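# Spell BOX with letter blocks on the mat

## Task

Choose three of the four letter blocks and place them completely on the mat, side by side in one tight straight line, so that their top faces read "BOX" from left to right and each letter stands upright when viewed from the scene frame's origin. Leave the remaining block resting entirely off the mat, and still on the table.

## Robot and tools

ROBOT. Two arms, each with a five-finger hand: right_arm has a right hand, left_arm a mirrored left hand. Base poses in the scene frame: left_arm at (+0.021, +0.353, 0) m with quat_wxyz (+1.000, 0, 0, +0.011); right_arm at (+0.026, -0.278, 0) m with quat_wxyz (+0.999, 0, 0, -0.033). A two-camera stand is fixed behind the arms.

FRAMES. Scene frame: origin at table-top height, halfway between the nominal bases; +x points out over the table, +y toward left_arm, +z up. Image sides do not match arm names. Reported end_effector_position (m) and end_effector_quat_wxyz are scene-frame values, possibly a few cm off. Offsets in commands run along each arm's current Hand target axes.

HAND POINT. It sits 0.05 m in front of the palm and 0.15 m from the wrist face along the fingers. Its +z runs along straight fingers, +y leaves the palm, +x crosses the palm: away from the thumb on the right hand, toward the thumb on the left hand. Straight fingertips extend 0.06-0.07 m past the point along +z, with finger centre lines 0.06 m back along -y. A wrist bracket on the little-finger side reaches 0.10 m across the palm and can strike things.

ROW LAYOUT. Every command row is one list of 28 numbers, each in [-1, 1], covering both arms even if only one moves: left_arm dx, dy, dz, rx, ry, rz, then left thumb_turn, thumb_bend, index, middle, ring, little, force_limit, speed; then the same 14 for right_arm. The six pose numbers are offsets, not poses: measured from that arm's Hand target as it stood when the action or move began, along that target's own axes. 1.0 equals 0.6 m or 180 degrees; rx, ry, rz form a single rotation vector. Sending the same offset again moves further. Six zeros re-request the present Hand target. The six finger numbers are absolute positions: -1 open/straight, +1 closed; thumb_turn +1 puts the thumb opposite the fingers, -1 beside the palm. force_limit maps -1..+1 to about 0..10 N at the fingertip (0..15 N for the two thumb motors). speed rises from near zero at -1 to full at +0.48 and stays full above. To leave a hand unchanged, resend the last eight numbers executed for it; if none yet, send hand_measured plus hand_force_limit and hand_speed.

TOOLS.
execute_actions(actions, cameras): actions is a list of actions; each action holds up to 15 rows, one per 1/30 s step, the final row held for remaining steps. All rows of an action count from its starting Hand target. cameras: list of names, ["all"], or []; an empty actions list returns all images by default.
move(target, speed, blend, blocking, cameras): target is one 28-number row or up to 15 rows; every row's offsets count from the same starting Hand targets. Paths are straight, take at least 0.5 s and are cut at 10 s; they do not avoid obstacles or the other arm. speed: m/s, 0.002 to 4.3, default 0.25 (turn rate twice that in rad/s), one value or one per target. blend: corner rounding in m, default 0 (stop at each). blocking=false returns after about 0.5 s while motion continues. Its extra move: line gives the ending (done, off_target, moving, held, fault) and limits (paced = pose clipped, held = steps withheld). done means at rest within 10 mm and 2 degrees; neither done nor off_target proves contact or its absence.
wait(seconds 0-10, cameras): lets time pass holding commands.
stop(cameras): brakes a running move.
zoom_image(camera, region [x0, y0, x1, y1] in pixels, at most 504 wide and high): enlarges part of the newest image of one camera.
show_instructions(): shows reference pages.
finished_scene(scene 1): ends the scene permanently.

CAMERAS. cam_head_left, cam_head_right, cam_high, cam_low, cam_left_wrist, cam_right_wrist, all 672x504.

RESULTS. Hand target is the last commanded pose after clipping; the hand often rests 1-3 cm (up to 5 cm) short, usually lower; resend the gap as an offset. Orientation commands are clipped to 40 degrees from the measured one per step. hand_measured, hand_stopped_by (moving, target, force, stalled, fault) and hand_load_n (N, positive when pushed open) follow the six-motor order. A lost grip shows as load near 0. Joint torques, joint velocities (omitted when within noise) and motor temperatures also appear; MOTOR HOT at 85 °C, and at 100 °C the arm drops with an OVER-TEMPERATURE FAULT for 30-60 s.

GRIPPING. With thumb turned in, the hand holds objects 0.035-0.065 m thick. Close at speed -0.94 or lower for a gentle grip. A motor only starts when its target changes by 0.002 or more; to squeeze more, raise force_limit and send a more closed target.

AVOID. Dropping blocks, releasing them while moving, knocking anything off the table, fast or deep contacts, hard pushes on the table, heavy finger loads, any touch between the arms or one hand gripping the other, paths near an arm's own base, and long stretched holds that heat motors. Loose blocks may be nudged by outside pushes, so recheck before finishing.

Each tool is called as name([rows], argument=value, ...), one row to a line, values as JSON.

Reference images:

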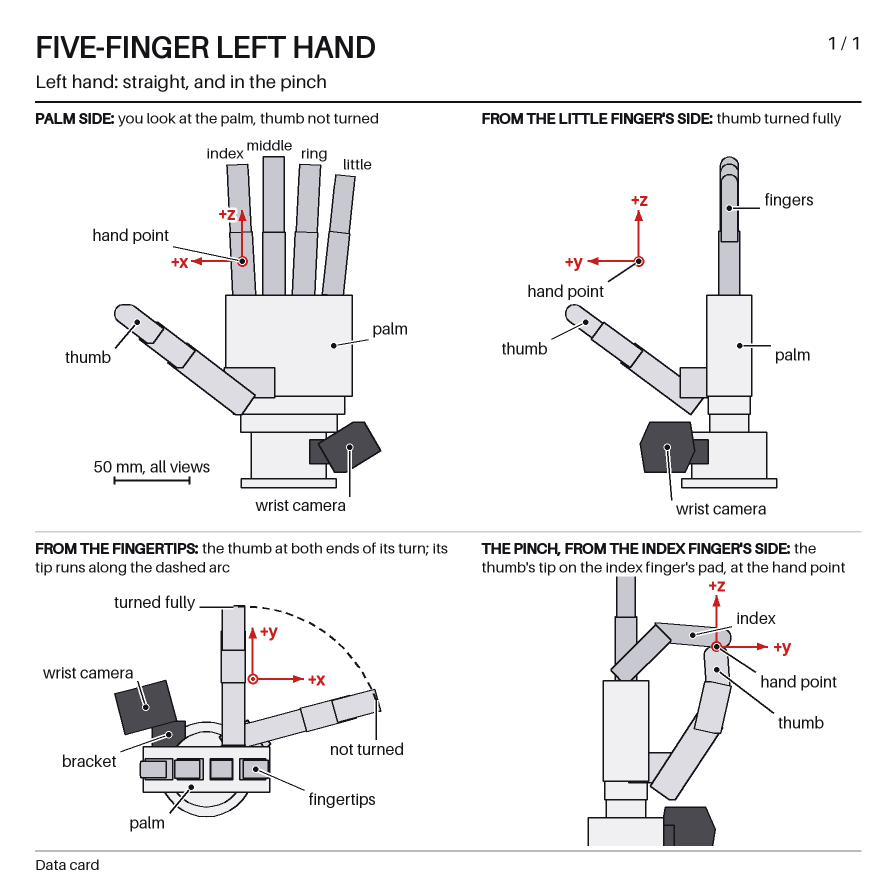

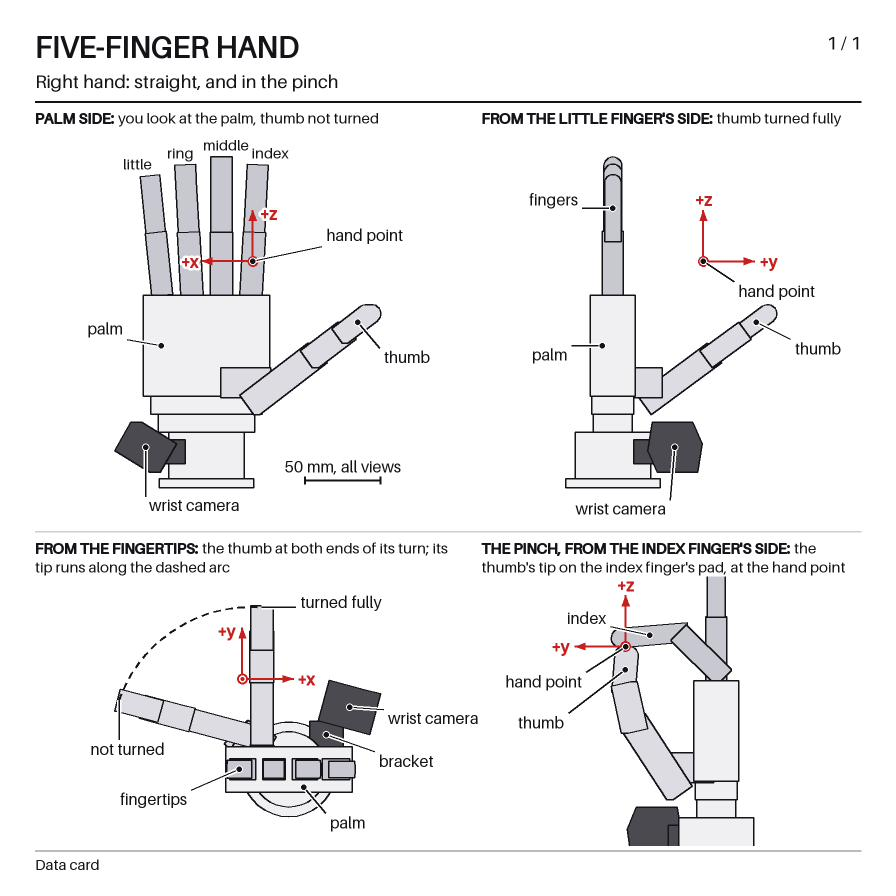

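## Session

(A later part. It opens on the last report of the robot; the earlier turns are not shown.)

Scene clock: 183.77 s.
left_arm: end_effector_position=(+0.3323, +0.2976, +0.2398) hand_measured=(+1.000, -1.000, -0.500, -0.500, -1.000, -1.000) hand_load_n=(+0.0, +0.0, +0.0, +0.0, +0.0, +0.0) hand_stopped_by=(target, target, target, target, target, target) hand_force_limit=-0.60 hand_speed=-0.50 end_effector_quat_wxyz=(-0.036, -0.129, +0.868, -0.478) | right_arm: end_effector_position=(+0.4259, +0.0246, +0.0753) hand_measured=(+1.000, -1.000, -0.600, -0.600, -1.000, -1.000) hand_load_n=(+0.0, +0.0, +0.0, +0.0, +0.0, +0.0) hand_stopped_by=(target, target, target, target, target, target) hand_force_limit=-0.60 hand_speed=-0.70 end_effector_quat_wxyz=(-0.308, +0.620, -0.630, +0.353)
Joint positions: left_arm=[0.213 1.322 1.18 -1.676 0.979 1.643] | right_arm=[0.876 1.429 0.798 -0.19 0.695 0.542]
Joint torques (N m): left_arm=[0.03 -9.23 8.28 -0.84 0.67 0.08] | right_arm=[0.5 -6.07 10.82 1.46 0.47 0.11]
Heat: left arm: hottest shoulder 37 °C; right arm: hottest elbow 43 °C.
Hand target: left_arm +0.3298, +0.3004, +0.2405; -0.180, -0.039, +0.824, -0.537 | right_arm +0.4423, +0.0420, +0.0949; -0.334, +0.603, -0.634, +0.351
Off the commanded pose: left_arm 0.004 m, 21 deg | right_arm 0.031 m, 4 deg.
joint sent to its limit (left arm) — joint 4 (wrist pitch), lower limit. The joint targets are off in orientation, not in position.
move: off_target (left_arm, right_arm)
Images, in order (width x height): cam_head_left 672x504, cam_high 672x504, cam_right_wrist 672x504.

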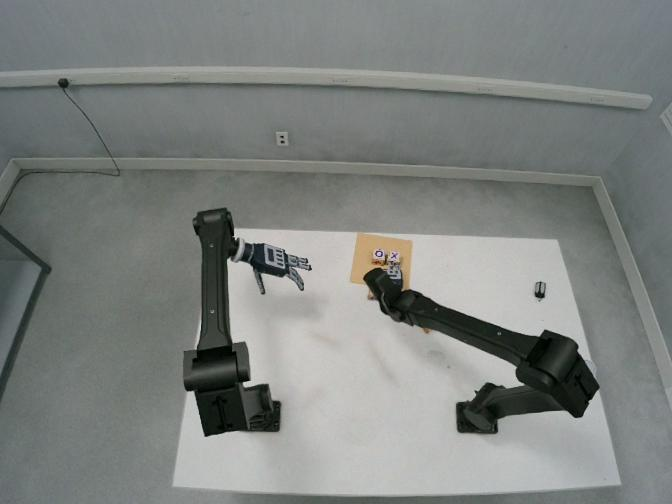

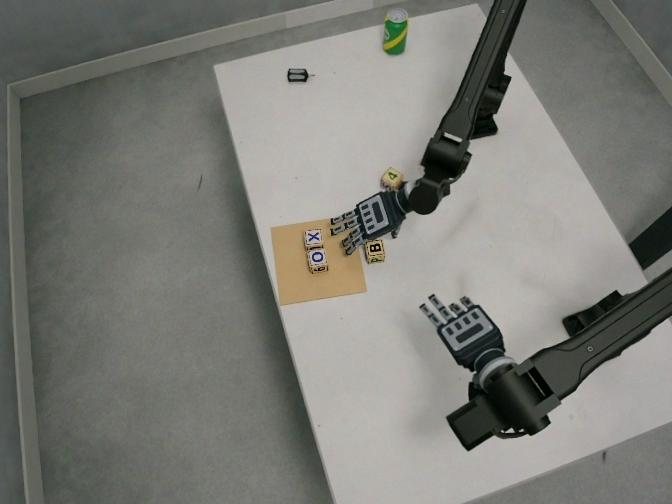

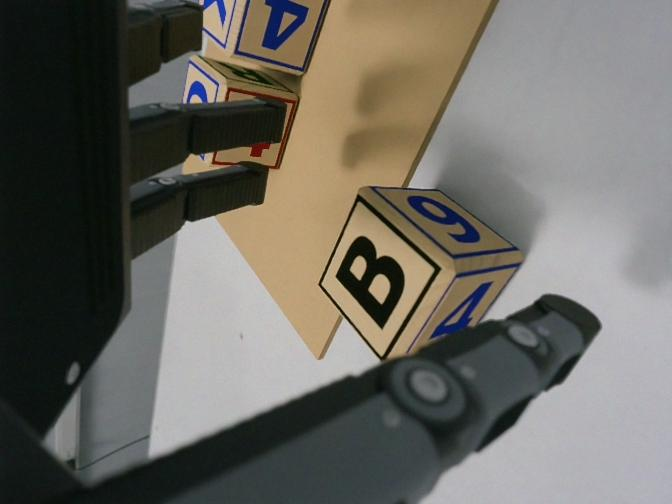

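move(target=[0,0,0,0,0,0,1,-1,-0.5,-0.5,-1,-1,-0.6,-0.5,-0.00865,0.03908,0.0318,0,0,0,1,-1,-0.6,-0.6,-1,-1,-0.6,-0.7], speed=0.08, cameras=["cam_head_left", "cam_high", "cam_low", "cam_right_wrist"])

Scene clock: 185.13 s.
left_arm: end_effector_position=(+0.3323, +0.2976, +0.2398) hand_measured=(+1.000, -1.000, -0.500, -0.500, -1.000, -1.000) hand_load_n=(+0.0, +0.5, +0.0, +0.0, -0.5, +0.0) hand_stopped_by=(target, target, target, target, target, target) hand_force_limit=-0.60 hand_speed=-0.50 end_effector_quat_wxyz=(-0.036, -0.129, +0.868, -0.478) | right_arm: end_effector_position=(+0.4361, +0.0353, +0.0544) hand_measured=(+1.000, -1.000, -0.600, -0.600, -1.000, -1.000) hand_load_n=(+0.0, +0.0, +0.0, +0.0, +0.0, +0.0) hand_stopped_by=(target, target, target, target, target, target) hand_force_limit=-0.60 hand_speed=-0.70 end_effector_quat_wxyz=(-0.316, +0.615, -0.630, +0.353)
Joint positions: left_arm=[0.213 1.322 1.18 -1.676 0.979 1.643] | right_arm=[0.876 1.501 0.798 -0.099 0.696 0.542]
Joint torques (N m): left_arm=[0.09 -9.29 8.29 -0.84 0.66 0.09] | right_arm=[0.73 -7.3 8.79 1.51 0.53 0.1]
Heat: left arm: hottest shoulder 37 °C; right arm: hottest elbow 44 °C.
Hand target: left_arm +0.3298, +0.3004, +0.2405; -0.180, -0.039, +0.824, -0.537 | right_arm +0.4463, +0.0470, +0.0648; -0.334, +0.603, -0.634, +0.351
Off the commanded pose: left_arm 0.004 m, 21 deg | right_arm 0.019 m, 3 deg.
joint sent to its limit (left arm) — joint 4 (wrist pitch), lower limit. The joint targets are off in orientation, not in position.
move: off_target (left_arm, right_arm)
Images, in order (width x height): cam_head_left 672x504, cam_high 672x504, cam_low 672x504, cam_right_wrist 672x504.

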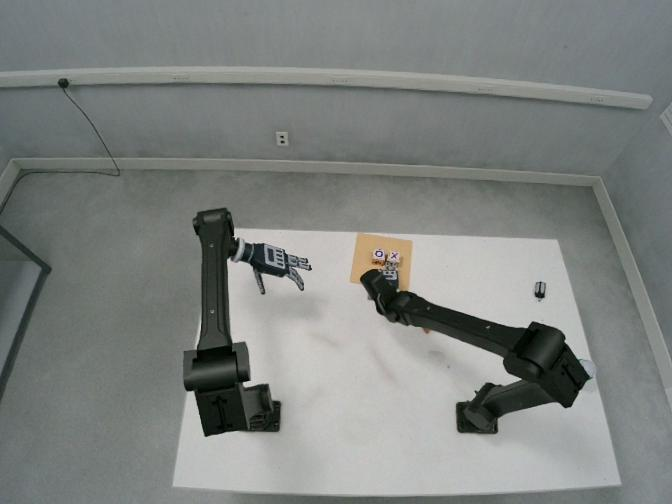

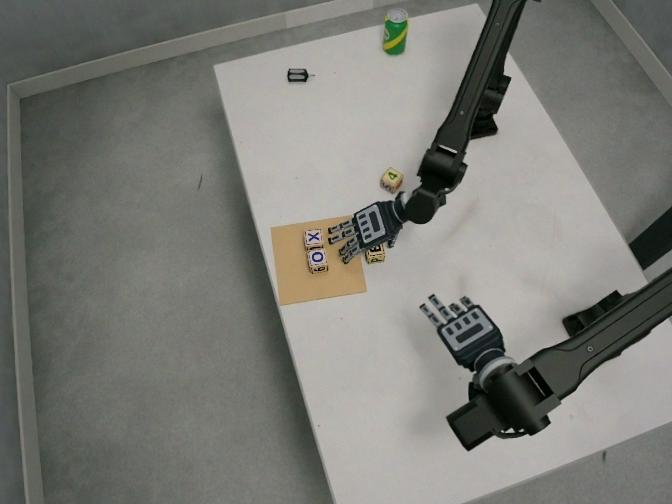

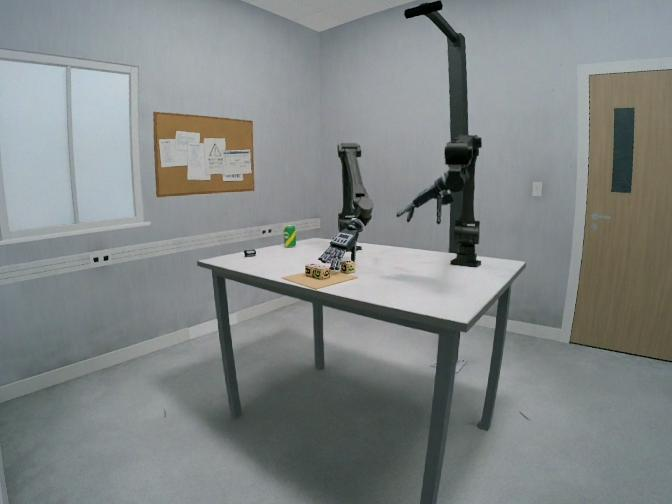

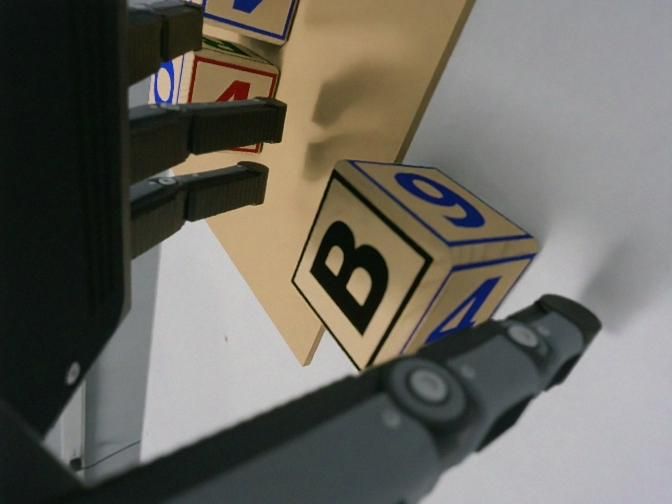

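move(target=[0,0,0,0,0,0,1,-1,-0.5,-0.5,-1,-1,-0.6,-0.5,0.01065,0.0181,-0.0038,0,0,0,1,-1,-0.6,-0.6,-1,-1,-0.6,-0.7], speed=0.08, cameras=["cam_low", "cam_right_wrist"])

Scene clock: 187.00 s.
left_arm: end_effector_position=(+0.3323, +0.2976, +0.2398) hand_measured=(+1.000, -1.000, -0.500, -0.500, -1.000, -1.000) hand_load_n=(+0.0, +0.0, +0.0, -0.5, +0.0, +0.0) hand_stopped_by=(target, target, target, target, target, target) hand_force_limit=-0.60 hand_speed=-0.50 end_effector_quat_wxyz=(-0.036, -0.129, +0.868, -0.478) | right_arm: end_effector_position=(+0.4374, +0.0359, +0.0548) hand_measured=(+1.000, -1.000, -0.600, -0.600, -1.000, -1.000) hand_load_n=(-0.5, +0.0, +0.0, +0.0, +0.0, +0.0) hand_stopped_by=(target, target, target, target, target, target) hand_force_limit=-0.60 hand_speed=-0.70 end_effector_quat_wxyz=(-0.324, +0.610, -0.632, +0.353)
Joint positions: left_arm=[0.213 1.322 1.18 -1.676 0.979 1.643] | right_arm=[0.876 1.501 0.79 -0.074 0.699 0.546]
Joint torques (N m): left_arm=[0.03 -9.23 8.28 -0.85 0.66 0.08] | right_arm=[1.14 -7.65 7.05 1.54 0.45 0.14]
Heat: left arm: hottest shoulder 37 °C; right arm: hottest elbow 43 °C.
Hand target: left_arm +0.3298, +0.3004, +0.2405; -0.180, -0.039, +0.824, -0.537 | right_arm +0.4383, +0.0409, +0.0568; -0.334, +0.603, -0.634, +0.351
Off the commanded pose: left_arm 0.004 m, 21 deg | right_arm 0.006 m, 1 deg.
joint sent to its limit (left arm) — joint 4 (wrist pitch), lower limit. The joint targets are off in orientation, not in position.
move: off_target (left_arm)
Images, in order (width x height): cam_low 672x504, cam_right_wrist 672x504.

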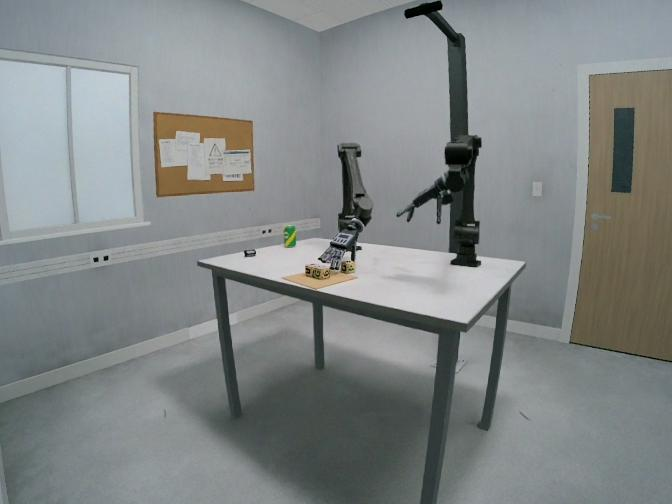

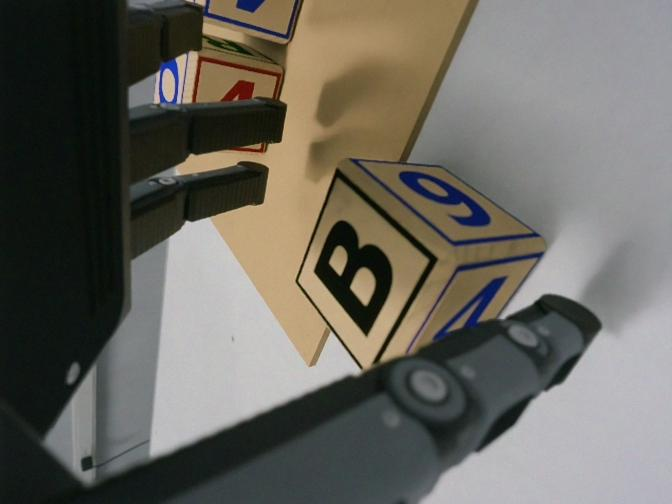

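move(target=[0,0,0,0,0,0,1,-1,-0.5,-0.5,-1,-1,-0.6,-0.5,0.01413,0.02402,-0.00385,0,0,0,1,-1,-0.6,-0.6,-1,-1,-0.6,-0.7], speed=0.08, cameras=["cam_low", "cam_right_wrist"])

Scene clock: 188.10 s.
left_arm: end_effector_position=(+0.3323, +0.2976, +0.2398) hand_measured=(+1.000, -1.000, -0.500, -0.500, -1.000, -1.000) hand_load_n=(+0.0, +0.0, +0.0, +0.0, +0.0, +0.0) hand_stopped_by=(target, target, target, target, target, target) hand_force_limit=-0.60 hand_speed=-0.50 end_effector_quat_wxyz=(-0.036, -0.129, +0.868, -0.478) | right_arm: end_effector_position=(+0.4274, +0.0273, +0.0408) hand_measured=(+1.000, -1.000, -0.600, -0.600, -1.000, -1.000) hand_load_n=(+0.0, +0.0, +0.0, +0.0, +0.0, +0.0) hand_stopped_by=(target, target, target, target, target, target) hand_force_limit=-0.60 hand_speed=-0.70 end_effector_quat_wxyz=(-0.321, +0.611, -0.632, +0.353)
Joint positions: left_arm=[0.213 1.322 1.18 -1.676 0.979 1.643] | right_arm=[0.88 1.501 0.744 -0.037 0.702 0.55]
Joint torques (N m): left_arm=[-0.03 -9.29 8.31 -0.84 0.67 0.09] | right_arm=[1.38 -7.59 6.52 1.69 0.42 0.08]
Heat: left arm: hottest shoulder 37 °C; right arm: hottest elbow 43 °C.
Hand target: left_arm +0.3298, +0.3004, +0.2405; -0.180, -0.039, +0.824, -0.537 | right_arm +0.4282, +0.0330, +0.0457; -0.334, +0.603, -0.634, +0.351
Off the commanded pose: left_arm 0.004 m, 21 deg | right_arm 0.008 m, 2 deg.
joint sent to its limit (left arm) — joint 4 (wrist pitch), lower limit. The joint targets are off in orientation, not in position.
move: off_target (left_arm)
Images, in order (width x height): cam_low 672x504, cam_right_wrist 672x504.

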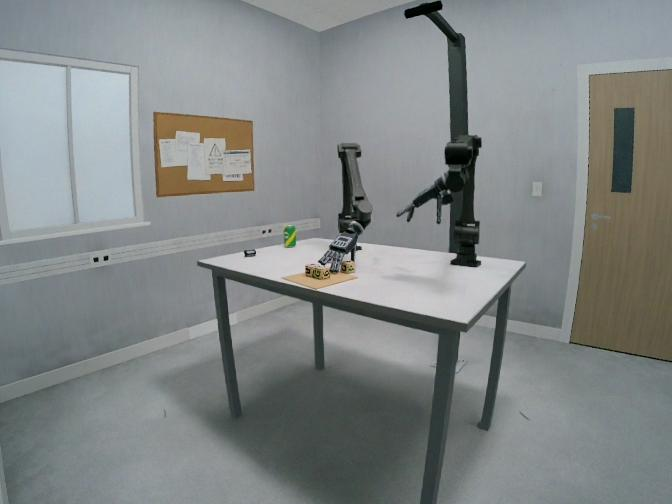

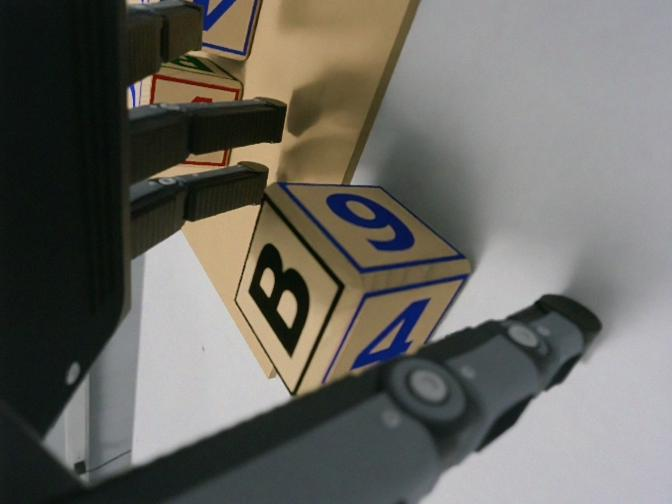

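move(target=[0,0,0,0,0,0,1,-1,-0.5,-0.5,-1,-1,-0.6,-0.5,-0.02478,-0.03225,0.01383,0,0,0,1,-1,-0.6,-0.6,-1,-1,-0.6,-0.7], speed=0.08, cameras=["cam_low", "cam_right_wrist"])

Scene clock: 189.40 s.
left_arm: end_effector_position=(+0.3323, +0.2976, +0.2398) hand_measured=(+1.000, -1.000, -0.500, -0.500, -1.000, -1.000) hand_load_n=(+0.0, +0.0, +0.0, +0.0, +0.0, +0.0) hand_stopped_by=(target, target, target, target, target, target) hand_force_limit=-0.60 hand_speed=-0.50 end_effector_quat_wxyz=(-0.036, -0.129, +0.868, -0.478) | right_arm: end_effector_position=(+0.4325, +0.0328, +0.0446) hand_measured=(+1.000, -1.000, -0.600, -0.600, -1.000, -1.000) hand_load_n=(+0.0, +0.0, +0.0, +0.0, +0.0, +0.0) hand_stopped_by=(target, target, target, target, target, target) hand_force_limit=-0.60 hand_speed=-0.70 end_effector_quat_wxyz=(-0.323, +0.610, -0.632, +0.353)
Joint positions: left_arm=[0.213 1.322 1.18 -1.676 0.979 1.643] | right_arm=[0.88 1.51 0.765 -0.045 0.701 0.55]
Joint torques (N m): left_arm=[0.09 -9.29 8.29 -0.83 0.66 0.09] | right_arm=[0.91 -5.89 10.65 0.35 0.22 0.04]
Heat: left arm: hottest shoulder 37 °C; right arm: hottest elbow 43 °C.
Hand target: left_arm +0.3298, +0.3004, +0.2405; -0.180, -0.039, +0.824, -0.537 | right_arm +0.4462, +0.0471, +0.0579; -0.334, +0.603, -0.634, +0.351
Off the commanded pose: left_arm 0.004 m, 21 deg | right_arm 0.024 m, 2 deg.
joint sent to its limit (left arm) — joint 4 (wrist pitch), lower limit. The joint targets are off in orientation, not in position.
move: off_target (left_arm, right_arm)
Images, in order (width x height): cam_low 672x504, cam_right_wrist 672x504.

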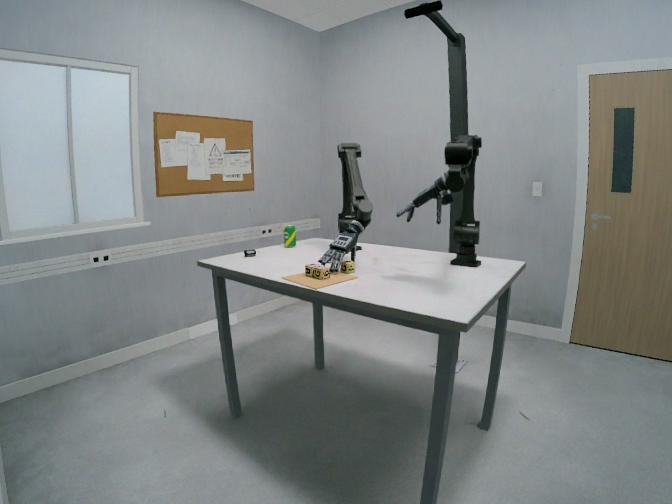

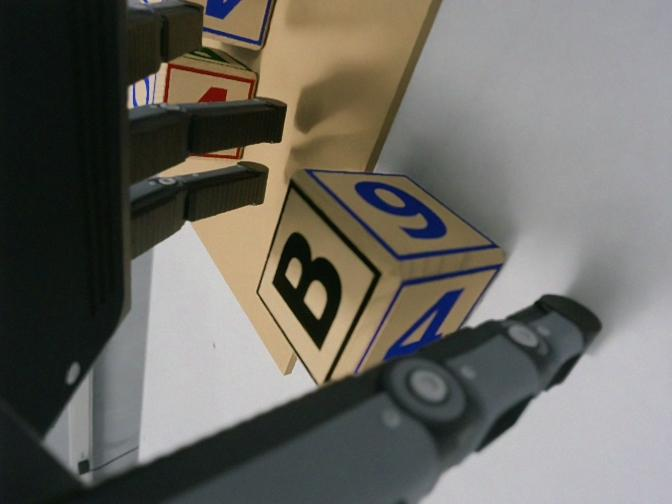

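move(target=[0,0,0,0,0,0,1,-1,-0.5,-0.5,-1,-1,-0.6,-0.5,-0.01213,-0.00923,0.00533,0,0,0,1,-1,-0.6,-0.6,-1,-1,-0.6,-0.7], speed=0.08, cameras=["cam_right_wrist", "cam_head_left"])

Scene clock: 190.43 s.
left_arm: end_effector_position=(+0.3323, +0.2976, +0.2398) hand_measured=(+1.000, -1.000, -0.500, -0.500, -1.000, -1.000) hand_load_n=(+0.0, +0.0, +0.0, +0.0, +0.0, +0.0) hand_stopped_by=(target, target, target, target, target, target) hand_force_limit=-0.60 hand_speed=-0.50 end_effector_quat_wxyz=(-0.036, -0.129, +0.868, -0.478) | right_arm: end_effector_position=(+0.4385, +0.0391, +0.0469) hand_measured=(+1.000, -1.000, -0.600, -0.600, -1.000, -1.000) hand_load_n=(+0.0, +0.0, +0.0, +0.0, +0.0, +0.0) hand_stopped_by=(target, target, target, target, target, target) hand_force_limit=-0.60 hand_speed=-0.70 end_effector_quat_wxyz=(-0.322, +0.610, -0.632, +0.353)
Joint positions: left_arm=[0.213 1.322 1.18 -1.676 0.979 1.643] | right_arm=[0.88 1.526 0.793 -0.059 0.701 0.55]
Joint torques (N m): left_arm=[0.03 -9.29 8.28 -0.84 0.67 0.09] | right_arm=[0.85 -6.59 10.69 0.58 0.32 0.05]
Heat: left arm: hottest shoulder 37 °C; right arm: hottest elbow 43 °C.
Hand target: left_arm +0.3298, +0.3004, +0.2405; -0.180, -0.039, +0.824, -0.537 | right_arm +0.4522, +0.0540, +0.0608; -0.334, +0.603, -0.634, +0.351
Off the commanded pose: left_arm 0.004 m, 21 deg | right_arm 0.025 m, 2 deg.
joint sent to its limit (left arm) — joint 4 (wrist pitch), lower limit. The joint targets are off in orientation, not in position.
move: off_target (left_arm, right_arm)
Images, in order (width x height): cam_head_left 672x504, cam_right_wrist 672x504.

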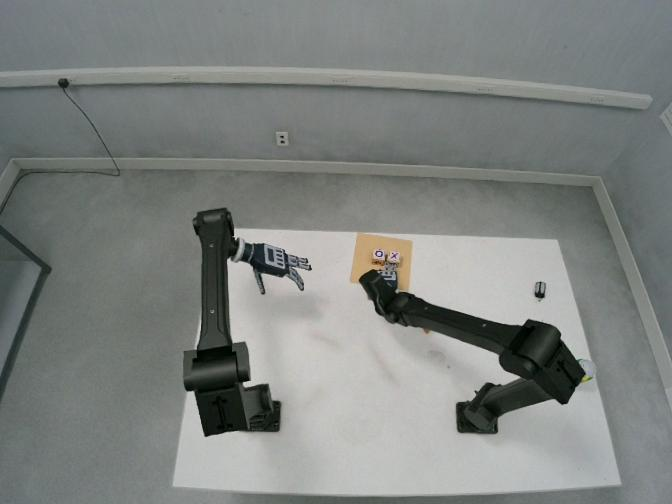

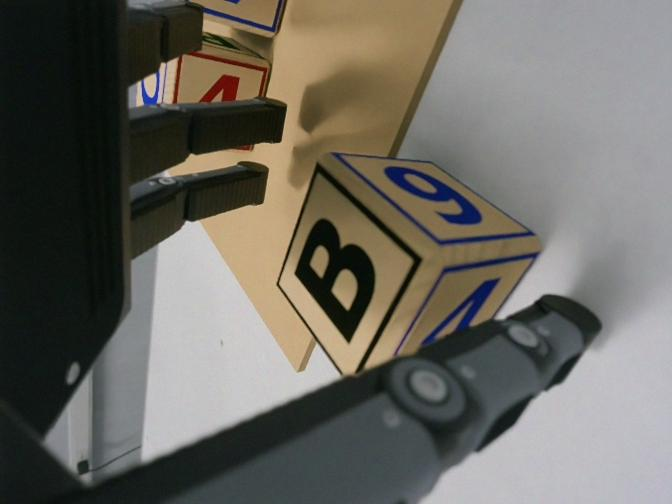

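execute_actions([
  [[0,0,0,0,0,0,1,-1,-0.5,-0.5,-1,-1,-0.6,-0.5,0,0,0,0,0,0,1,-0.4,0.1,0.1,-1,-1,-0.6,-0.88]],
], cameras=[])

wait(seconds=0.3, cameras=["cam_right_wrist"])

Scene clock: 192.73 s.
left_arm: end_effector_position=(+0.3323, +0.2976, +0.2398) hand_measured=(+1.000, -1.000, -0.500, -0.500, -1.000, -1.000) hand_load_n=(+0.0, +0.0, +0.0, +0.0, +0.0, +0.0) hand_stopped_by=(target, target, target, target, target, target) hand_force_limit=-0.60 hand_speed=-0.50 end_effector_quat_wxyz=(-0.036, -0.129, +0.868, -0.478) | right_arm: end_effector_position=(+0.4384, +0.0390, +0.0464) hand_measured=(+1.000, -0.700, +0.012, -0.012, -1.000, -1.000) hand_load_n=(+0.0, +5.5, +2.5, +4.5, +0.0, +0.0) hand_stopped_by=(target, force, force, force, target, target) hand_force_limit=-0.60 hand_speed=-0.88 end_effector_quat_wxyz=(-0.321, +0.611, -0.632, +0.353)
Joint positions: left_arm=[0.213 1.322 1.18 -1.676 0.979 1.643] | right_arm=[0.88 1.526 0.793 -0.059 0.701 0.55]
Joint torques (N m): left_arm=[0.03 -9.29 8.29 -0.85 0.67 0.09] | right_arm=[0.26 -7 10.82 0.55 0.22 0.1]
Heat: left arm: hottest shoulder 37 °C; right arm: hottest elbow 44 °C.
Hand target: left_arm +0.3298, +0.3004, +0.2405; -0.180, -0.039, +0.824, -0.537 | right_arm +0.4522, +0.0540, +0.0608; -0.334, +0.603, -0.634, +0.351
Off the commanded pose: left_arm 0.004 m, 21 deg | right_arm 0.025 m, 2 deg.
joint sent to its limit (left arm) — joint 4 (wrist pitch), lower limit. The joint targets are off in orientation, not in position.
No camera images: "cameras" was empty.

Scene clock: 193.03 s.
left_arm: end_effector_position=(+0.3323, +0.2976, +0.2398) hand_measured=(+1.000, -1.000, -0.500, -0.500, -1.000, -1.000) hand_load_n=(+0.0, +0.0, +0.0, +0.0, +0.0, +0.0) hand_stopped_by=(target, target, target, target, target, target) hand_force_limit=-0.60 hand_speed=-0.50 end_effector_quat_wxyz=(-0.036, -0.129, +0.868, -0.478) | right_arm: end_effector_position=(+0.4384, +0.0390, +0.0464) hand_measured=(+1.000, -0.700, +0.012, -0.012, -1.000, -1.000) hand_load_n=(+0.5, +5.5, +2.5, +4.0, +0.0, +0.0) hand_stopped_by=(target, force, force, force, target, target) hand_force_limit=-0.60 hand_speed=-0.88 end_effector_quat_wxyz=(-0.321, +0.611, -0.632, +0.353)
Joint positions: left_arm=[0.213 1.322 1.18 -1.676 0.979 1.643] | right_arm=[0.88 1.526 0.793 -0.059 0.701 0.55]
Joint torques (N m): left_arm=[0.03 -9.35 8.28 -0.83 0.67 0.09] | right_arm=[0.15 -7.18 10.67 0.62 0.33 0.02]
Heat: left arm: hottest shoulder 37 °C; right arm: hottest elbow 44 °C.
Hand target: left_arm +0.3298, +0.3004, +0.2405; -0.180, -0.039, +0.824, -0.537 | right_arm +0.4522, +0.0540, +0.0608; -0.334, +0.603, -0.634, +0.351
Off the commanded pose: left_arm 0.004 m, 21 deg | right_arm 0.025 m, 2 deg.
wait: 0.30 s; at rest by 0.17 s
Images, in order (width x height): cam_right_wrist 672x504.

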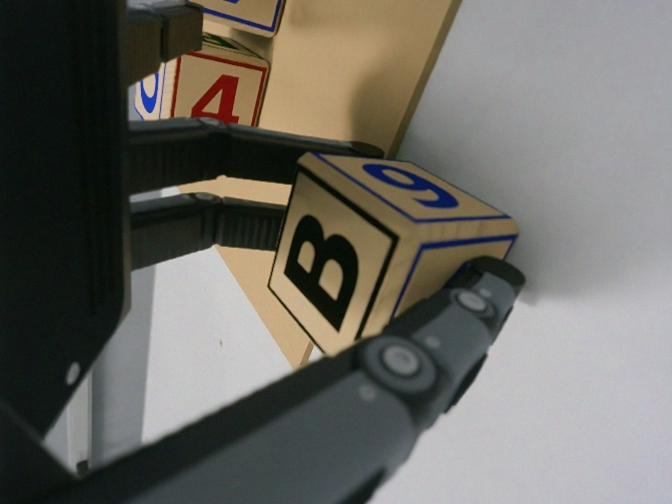

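move([
  [0,0,0,0,0,0,1,-1,-0.5,-0.5,-1,-1,-0.6,-0.5,0,-0.1131,-0.0707,0,0,0,1,-0.4,0.1,0.1,-1,-1,-0.6,-0.88],
  [0,0,0,0,0,0,1,-1,-0.5,-0.5,-1,-1,-0.6,-0.5,-0.06797,-0.23422,0.12308,0,0,0,1,-0.4,0.1,0.1,-1,-1,-0.6,-0.88],
], speed=[0.1,0.15], blend=[0.02,0], cameras=["cam_head_left", "cam_high", "cam_low", "cam_right_wrist"])

Scene clock: 196.17 s.
left_arm: end_effector_position=(+0.3323, +0.2976, +0.2398) hand_measured=(+1.000, -1.000, -0.500, -0.500, -1.000, -1.000) hand_load_n=(+0.0, +0.0, +0.0, +0.0, +0.0, +0.0) hand_stopped_by=(target, target, target, target, target, target) hand_force_limit=-0.60 hand_speed=-0.50 end_effector_quat_wxyz=(-0.036, -0.129, +0.868, -0.478) | right_arm: end_effector_position=(+0.5717, +0.0772, +0.1171) hand_measured=(+1.000, -0.700, +0.012, -0.012, -1.000, -1.000) hand_load_n=(+0.5, +5.5, +2.5, +4.0, +0.0, +0.0) hand_stopped_by=(target, force, force, force, target, target) hand_force_limit=-0.60 hand_speed=-0.88 end_effector_quat_wxyz=(-0.316, +0.612, -0.636, +0.348)
Joint positions: left_arm=[0.213 1.322 1.18 -1.676 0.979 1.643] | right_arm=[0.744 1.701 1.237 -0.276 0.597 0.447]
Joint torques (N m): left_arm=[0.09 -9.29 8.29 -0.84 0.67 0.09] | right_arm=[0.38 -12.22 12.83 0.94 0.15 -0.15]
Heat: left arm: hottest shoulder 37 °C; right arm: hottest elbow 44 °C.
Hand target: left_arm +0.3298, +0.3004, +0.2405; -0.180, -0.039, +0.824, -0.537 | right_arm +0.5913, +0.0877, +0.1409; -0.334, +0.603, -0.634, +0.351
Off the commanded pose: left_arm 0.004 m, 21 deg | right_arm 0.032 m, 2 deg.
joint sent to its limit (left arm) — joint 4 (wrist pitch), lower limit. The joint targets are off in orientation, not in position.
move: off_target (left_arm, right_arm)
Images, in order (width x height): cam_head_left 672x504, cam_high 672x504, cam_low 672x504, cam_right_wrist 672x504.

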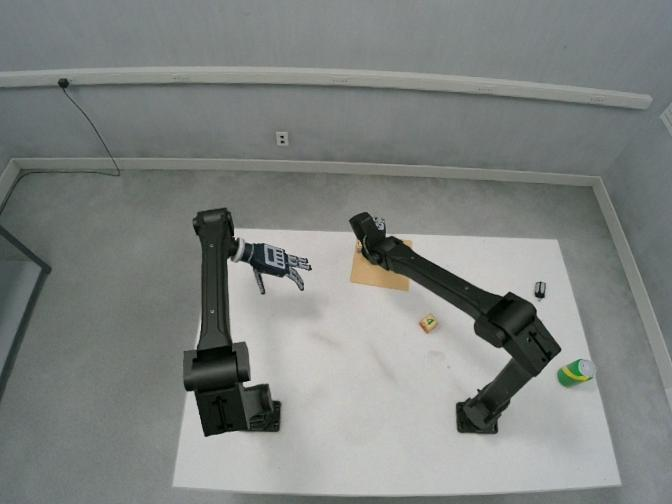

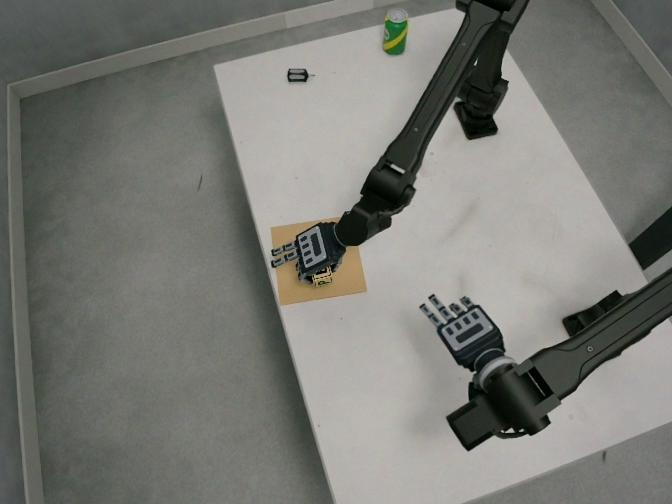

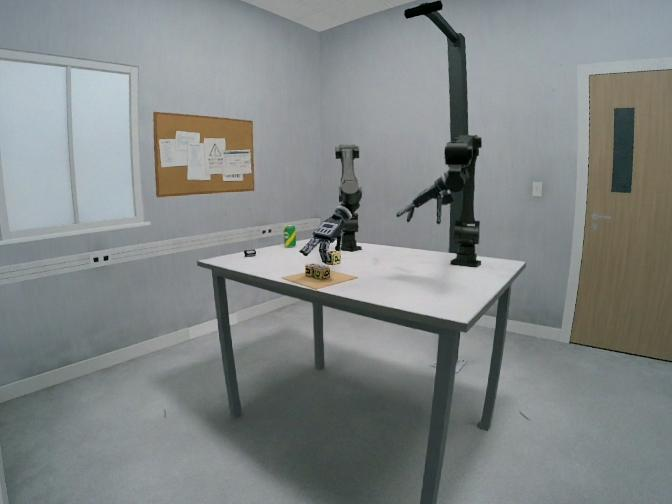

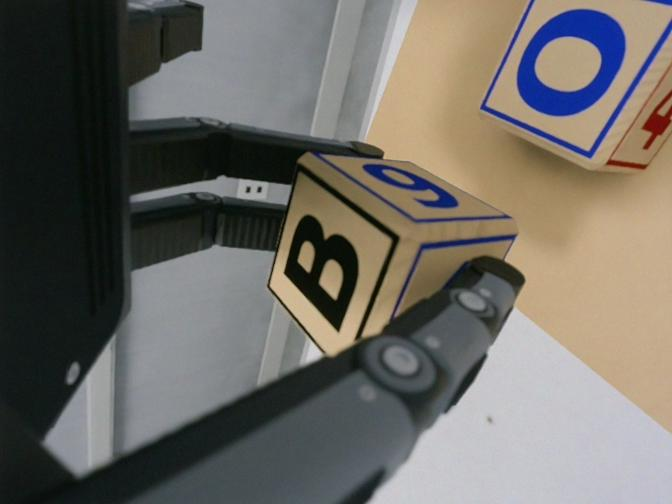

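zoom_image(camera="cam_head_left", region=[340, 205, 420, 305])

zoom_image(camera="cam_high", region=[265, 205, 375, 310])

Scaled by 5.040.

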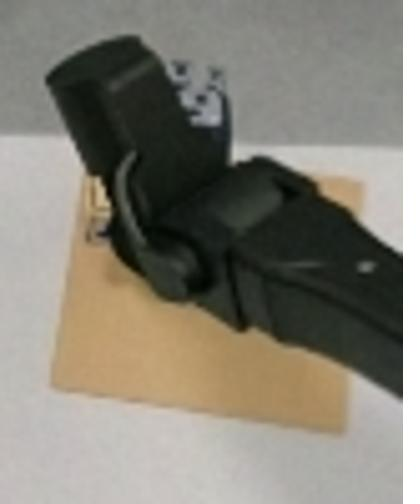

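Scaled by 4.582.

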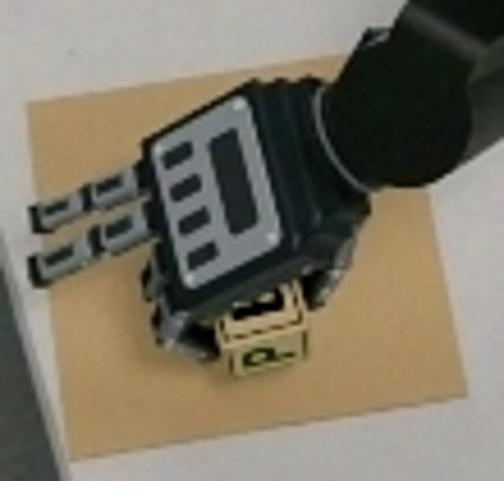

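move(target=[0,0,0,0,0,0,1,-1,-0.5,-0.5,-1,-1,-0.6,-0.5,0.0078,0.07775,0.04197,0,0,0,1,-0.4,0.1,0.1,-1,-1,-0.6,-0.88], speed=0.1, cameras=["cam_head_left", "cam_high", "cam_low", "cam_right_wrist"])

zoom_image(camera="cam_high", region=[265, 205, 375, 310])

zoom_image(camera="cam_low", region=[290, 230, 370, 290])

zoom_image(camera="cam_head_left", region=[340, 205, 420, 305])

Scene clock: 198.17 s.
left_arm: end_effector_position=(+0.3323, +0.2976, +0.2398) hand_measured=(+1.000, -1.000, -0.500, -0.500, -1.000, -1.000) hand_load_n=(-0.5, +0.0, -0.5, +0.0, +0.0, +0.0) hand_stopped_by=(target, target, target, target, target, target) hand_force_limit=-0.60 hand_speed=-0.50 end_effector_quat_wxyz=(-0.036, -0.129, +0.868, -0.478) | right_arm: end_effector_position=(+0.5815, +0.0837, +0.0857) hand_measured=(+1.000, -0.700, +0.012, -0.012, -1.000, -1.000) hand_load_n=(+0.0, +5.5, +2.5, +4.5, +0.0, -0.5) hand_stopped_by=(target, force, force, force, target, target) hand_force_limit=-0.60 hand_speed=-0.88 end_effector_quat_wxyz=(-0.327, +0.606, -0.636, +0.348)
Joint positions: left_arm=[0.213 1.322 1.18 -1.676 0.979 1.643] | right_arm=[0.741 1.762 1.214 -0.167 0.595 0.446]
Joint torques (N m): left_arm=[0.03 -9.29 8.28 -0.84 0.67 0.09] | right_arm=[-0.21 -11.93 7.87 1.99 0.15 -0.14]
Heat: left arm: hottest shoulder 37 °C; right arm: hottest elbow 44 °C.
Hand target: left_arm +0.3298, +0.3004, +0.2405; -0.180, -0.039, +0.824, -0.537 | right_arm +0.5877, +0.0833, +0.0879; -0.334, +0.603, -0.634, +0.351
Off the commanded pose: left_arm 0.004 m, 21 deg | right_arm 0.007 m, 1 deg.
joint sent to its limit (left arm) — joint 4 (wrist pitch), lower limit. The joint targets are off in orientation, not in position.
move: off_target (left_arm)
Images, in order (width x height): cam_head_left 672x504, cam_high 672x504, cam_low 672x504, cam_right_wrist 672x504.

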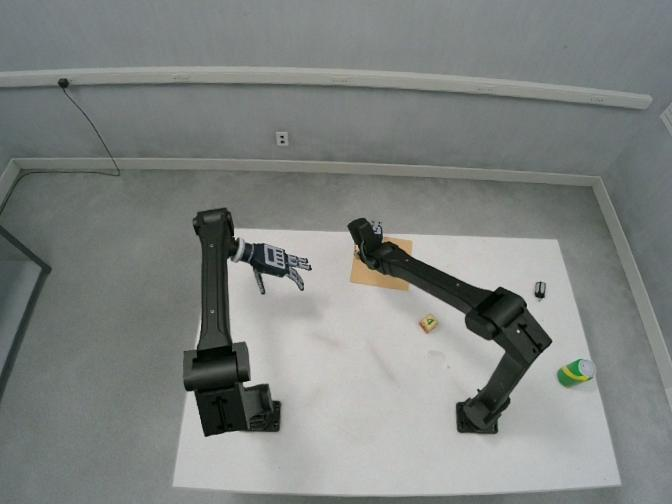

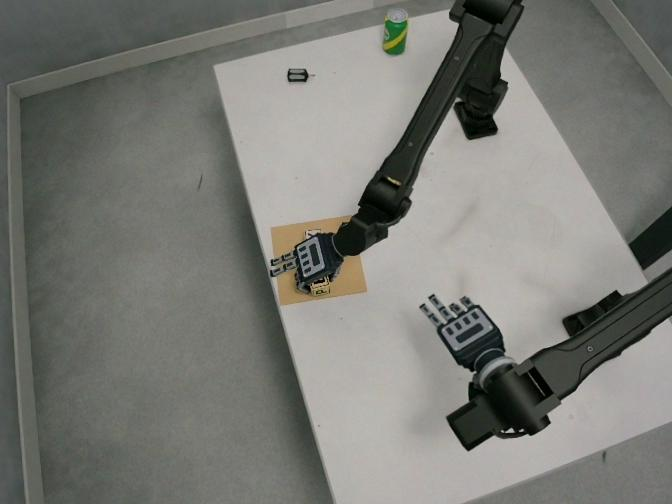

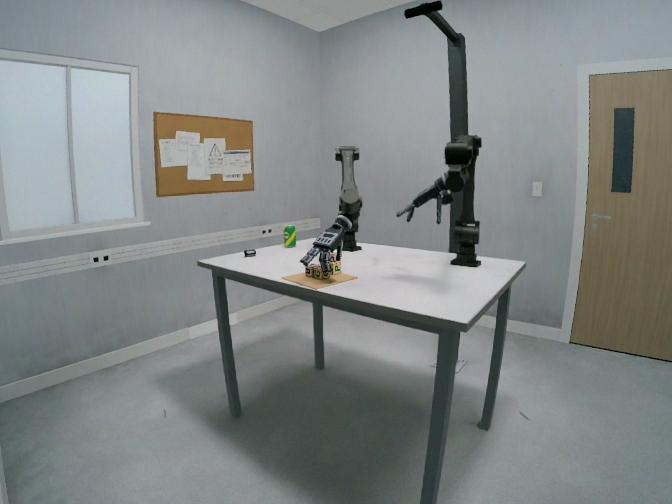

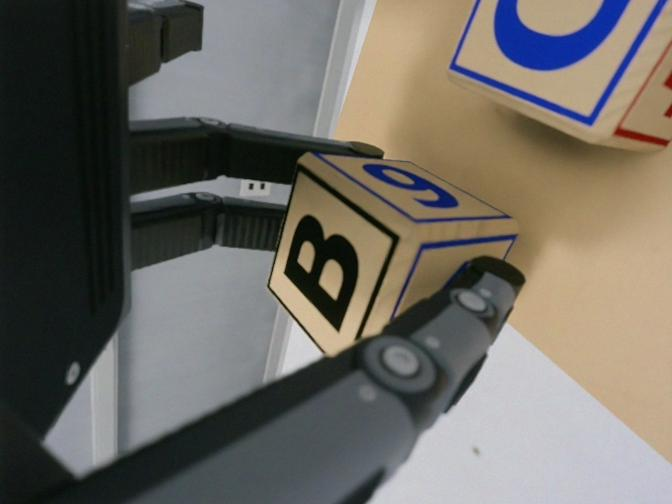

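Scaled by 4.582.

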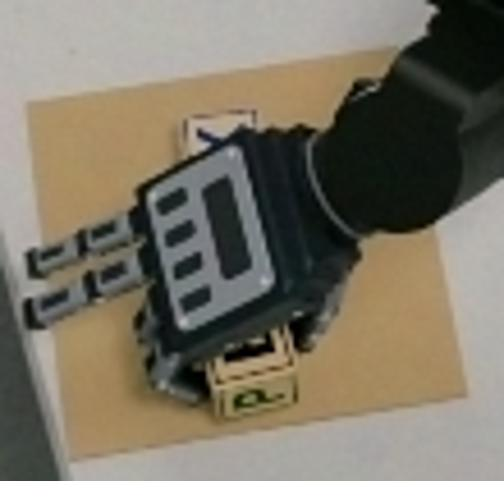

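Scaled by 6.300.

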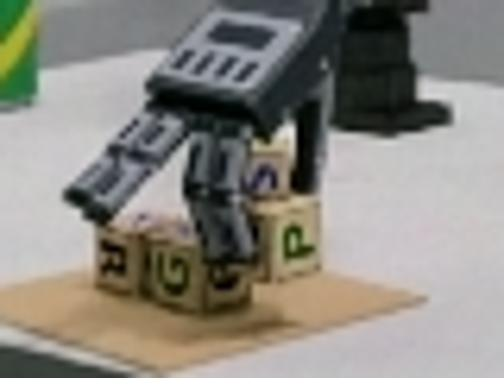

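Scaled by 5.040.

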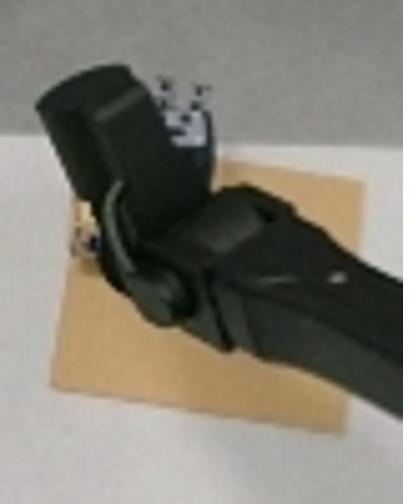

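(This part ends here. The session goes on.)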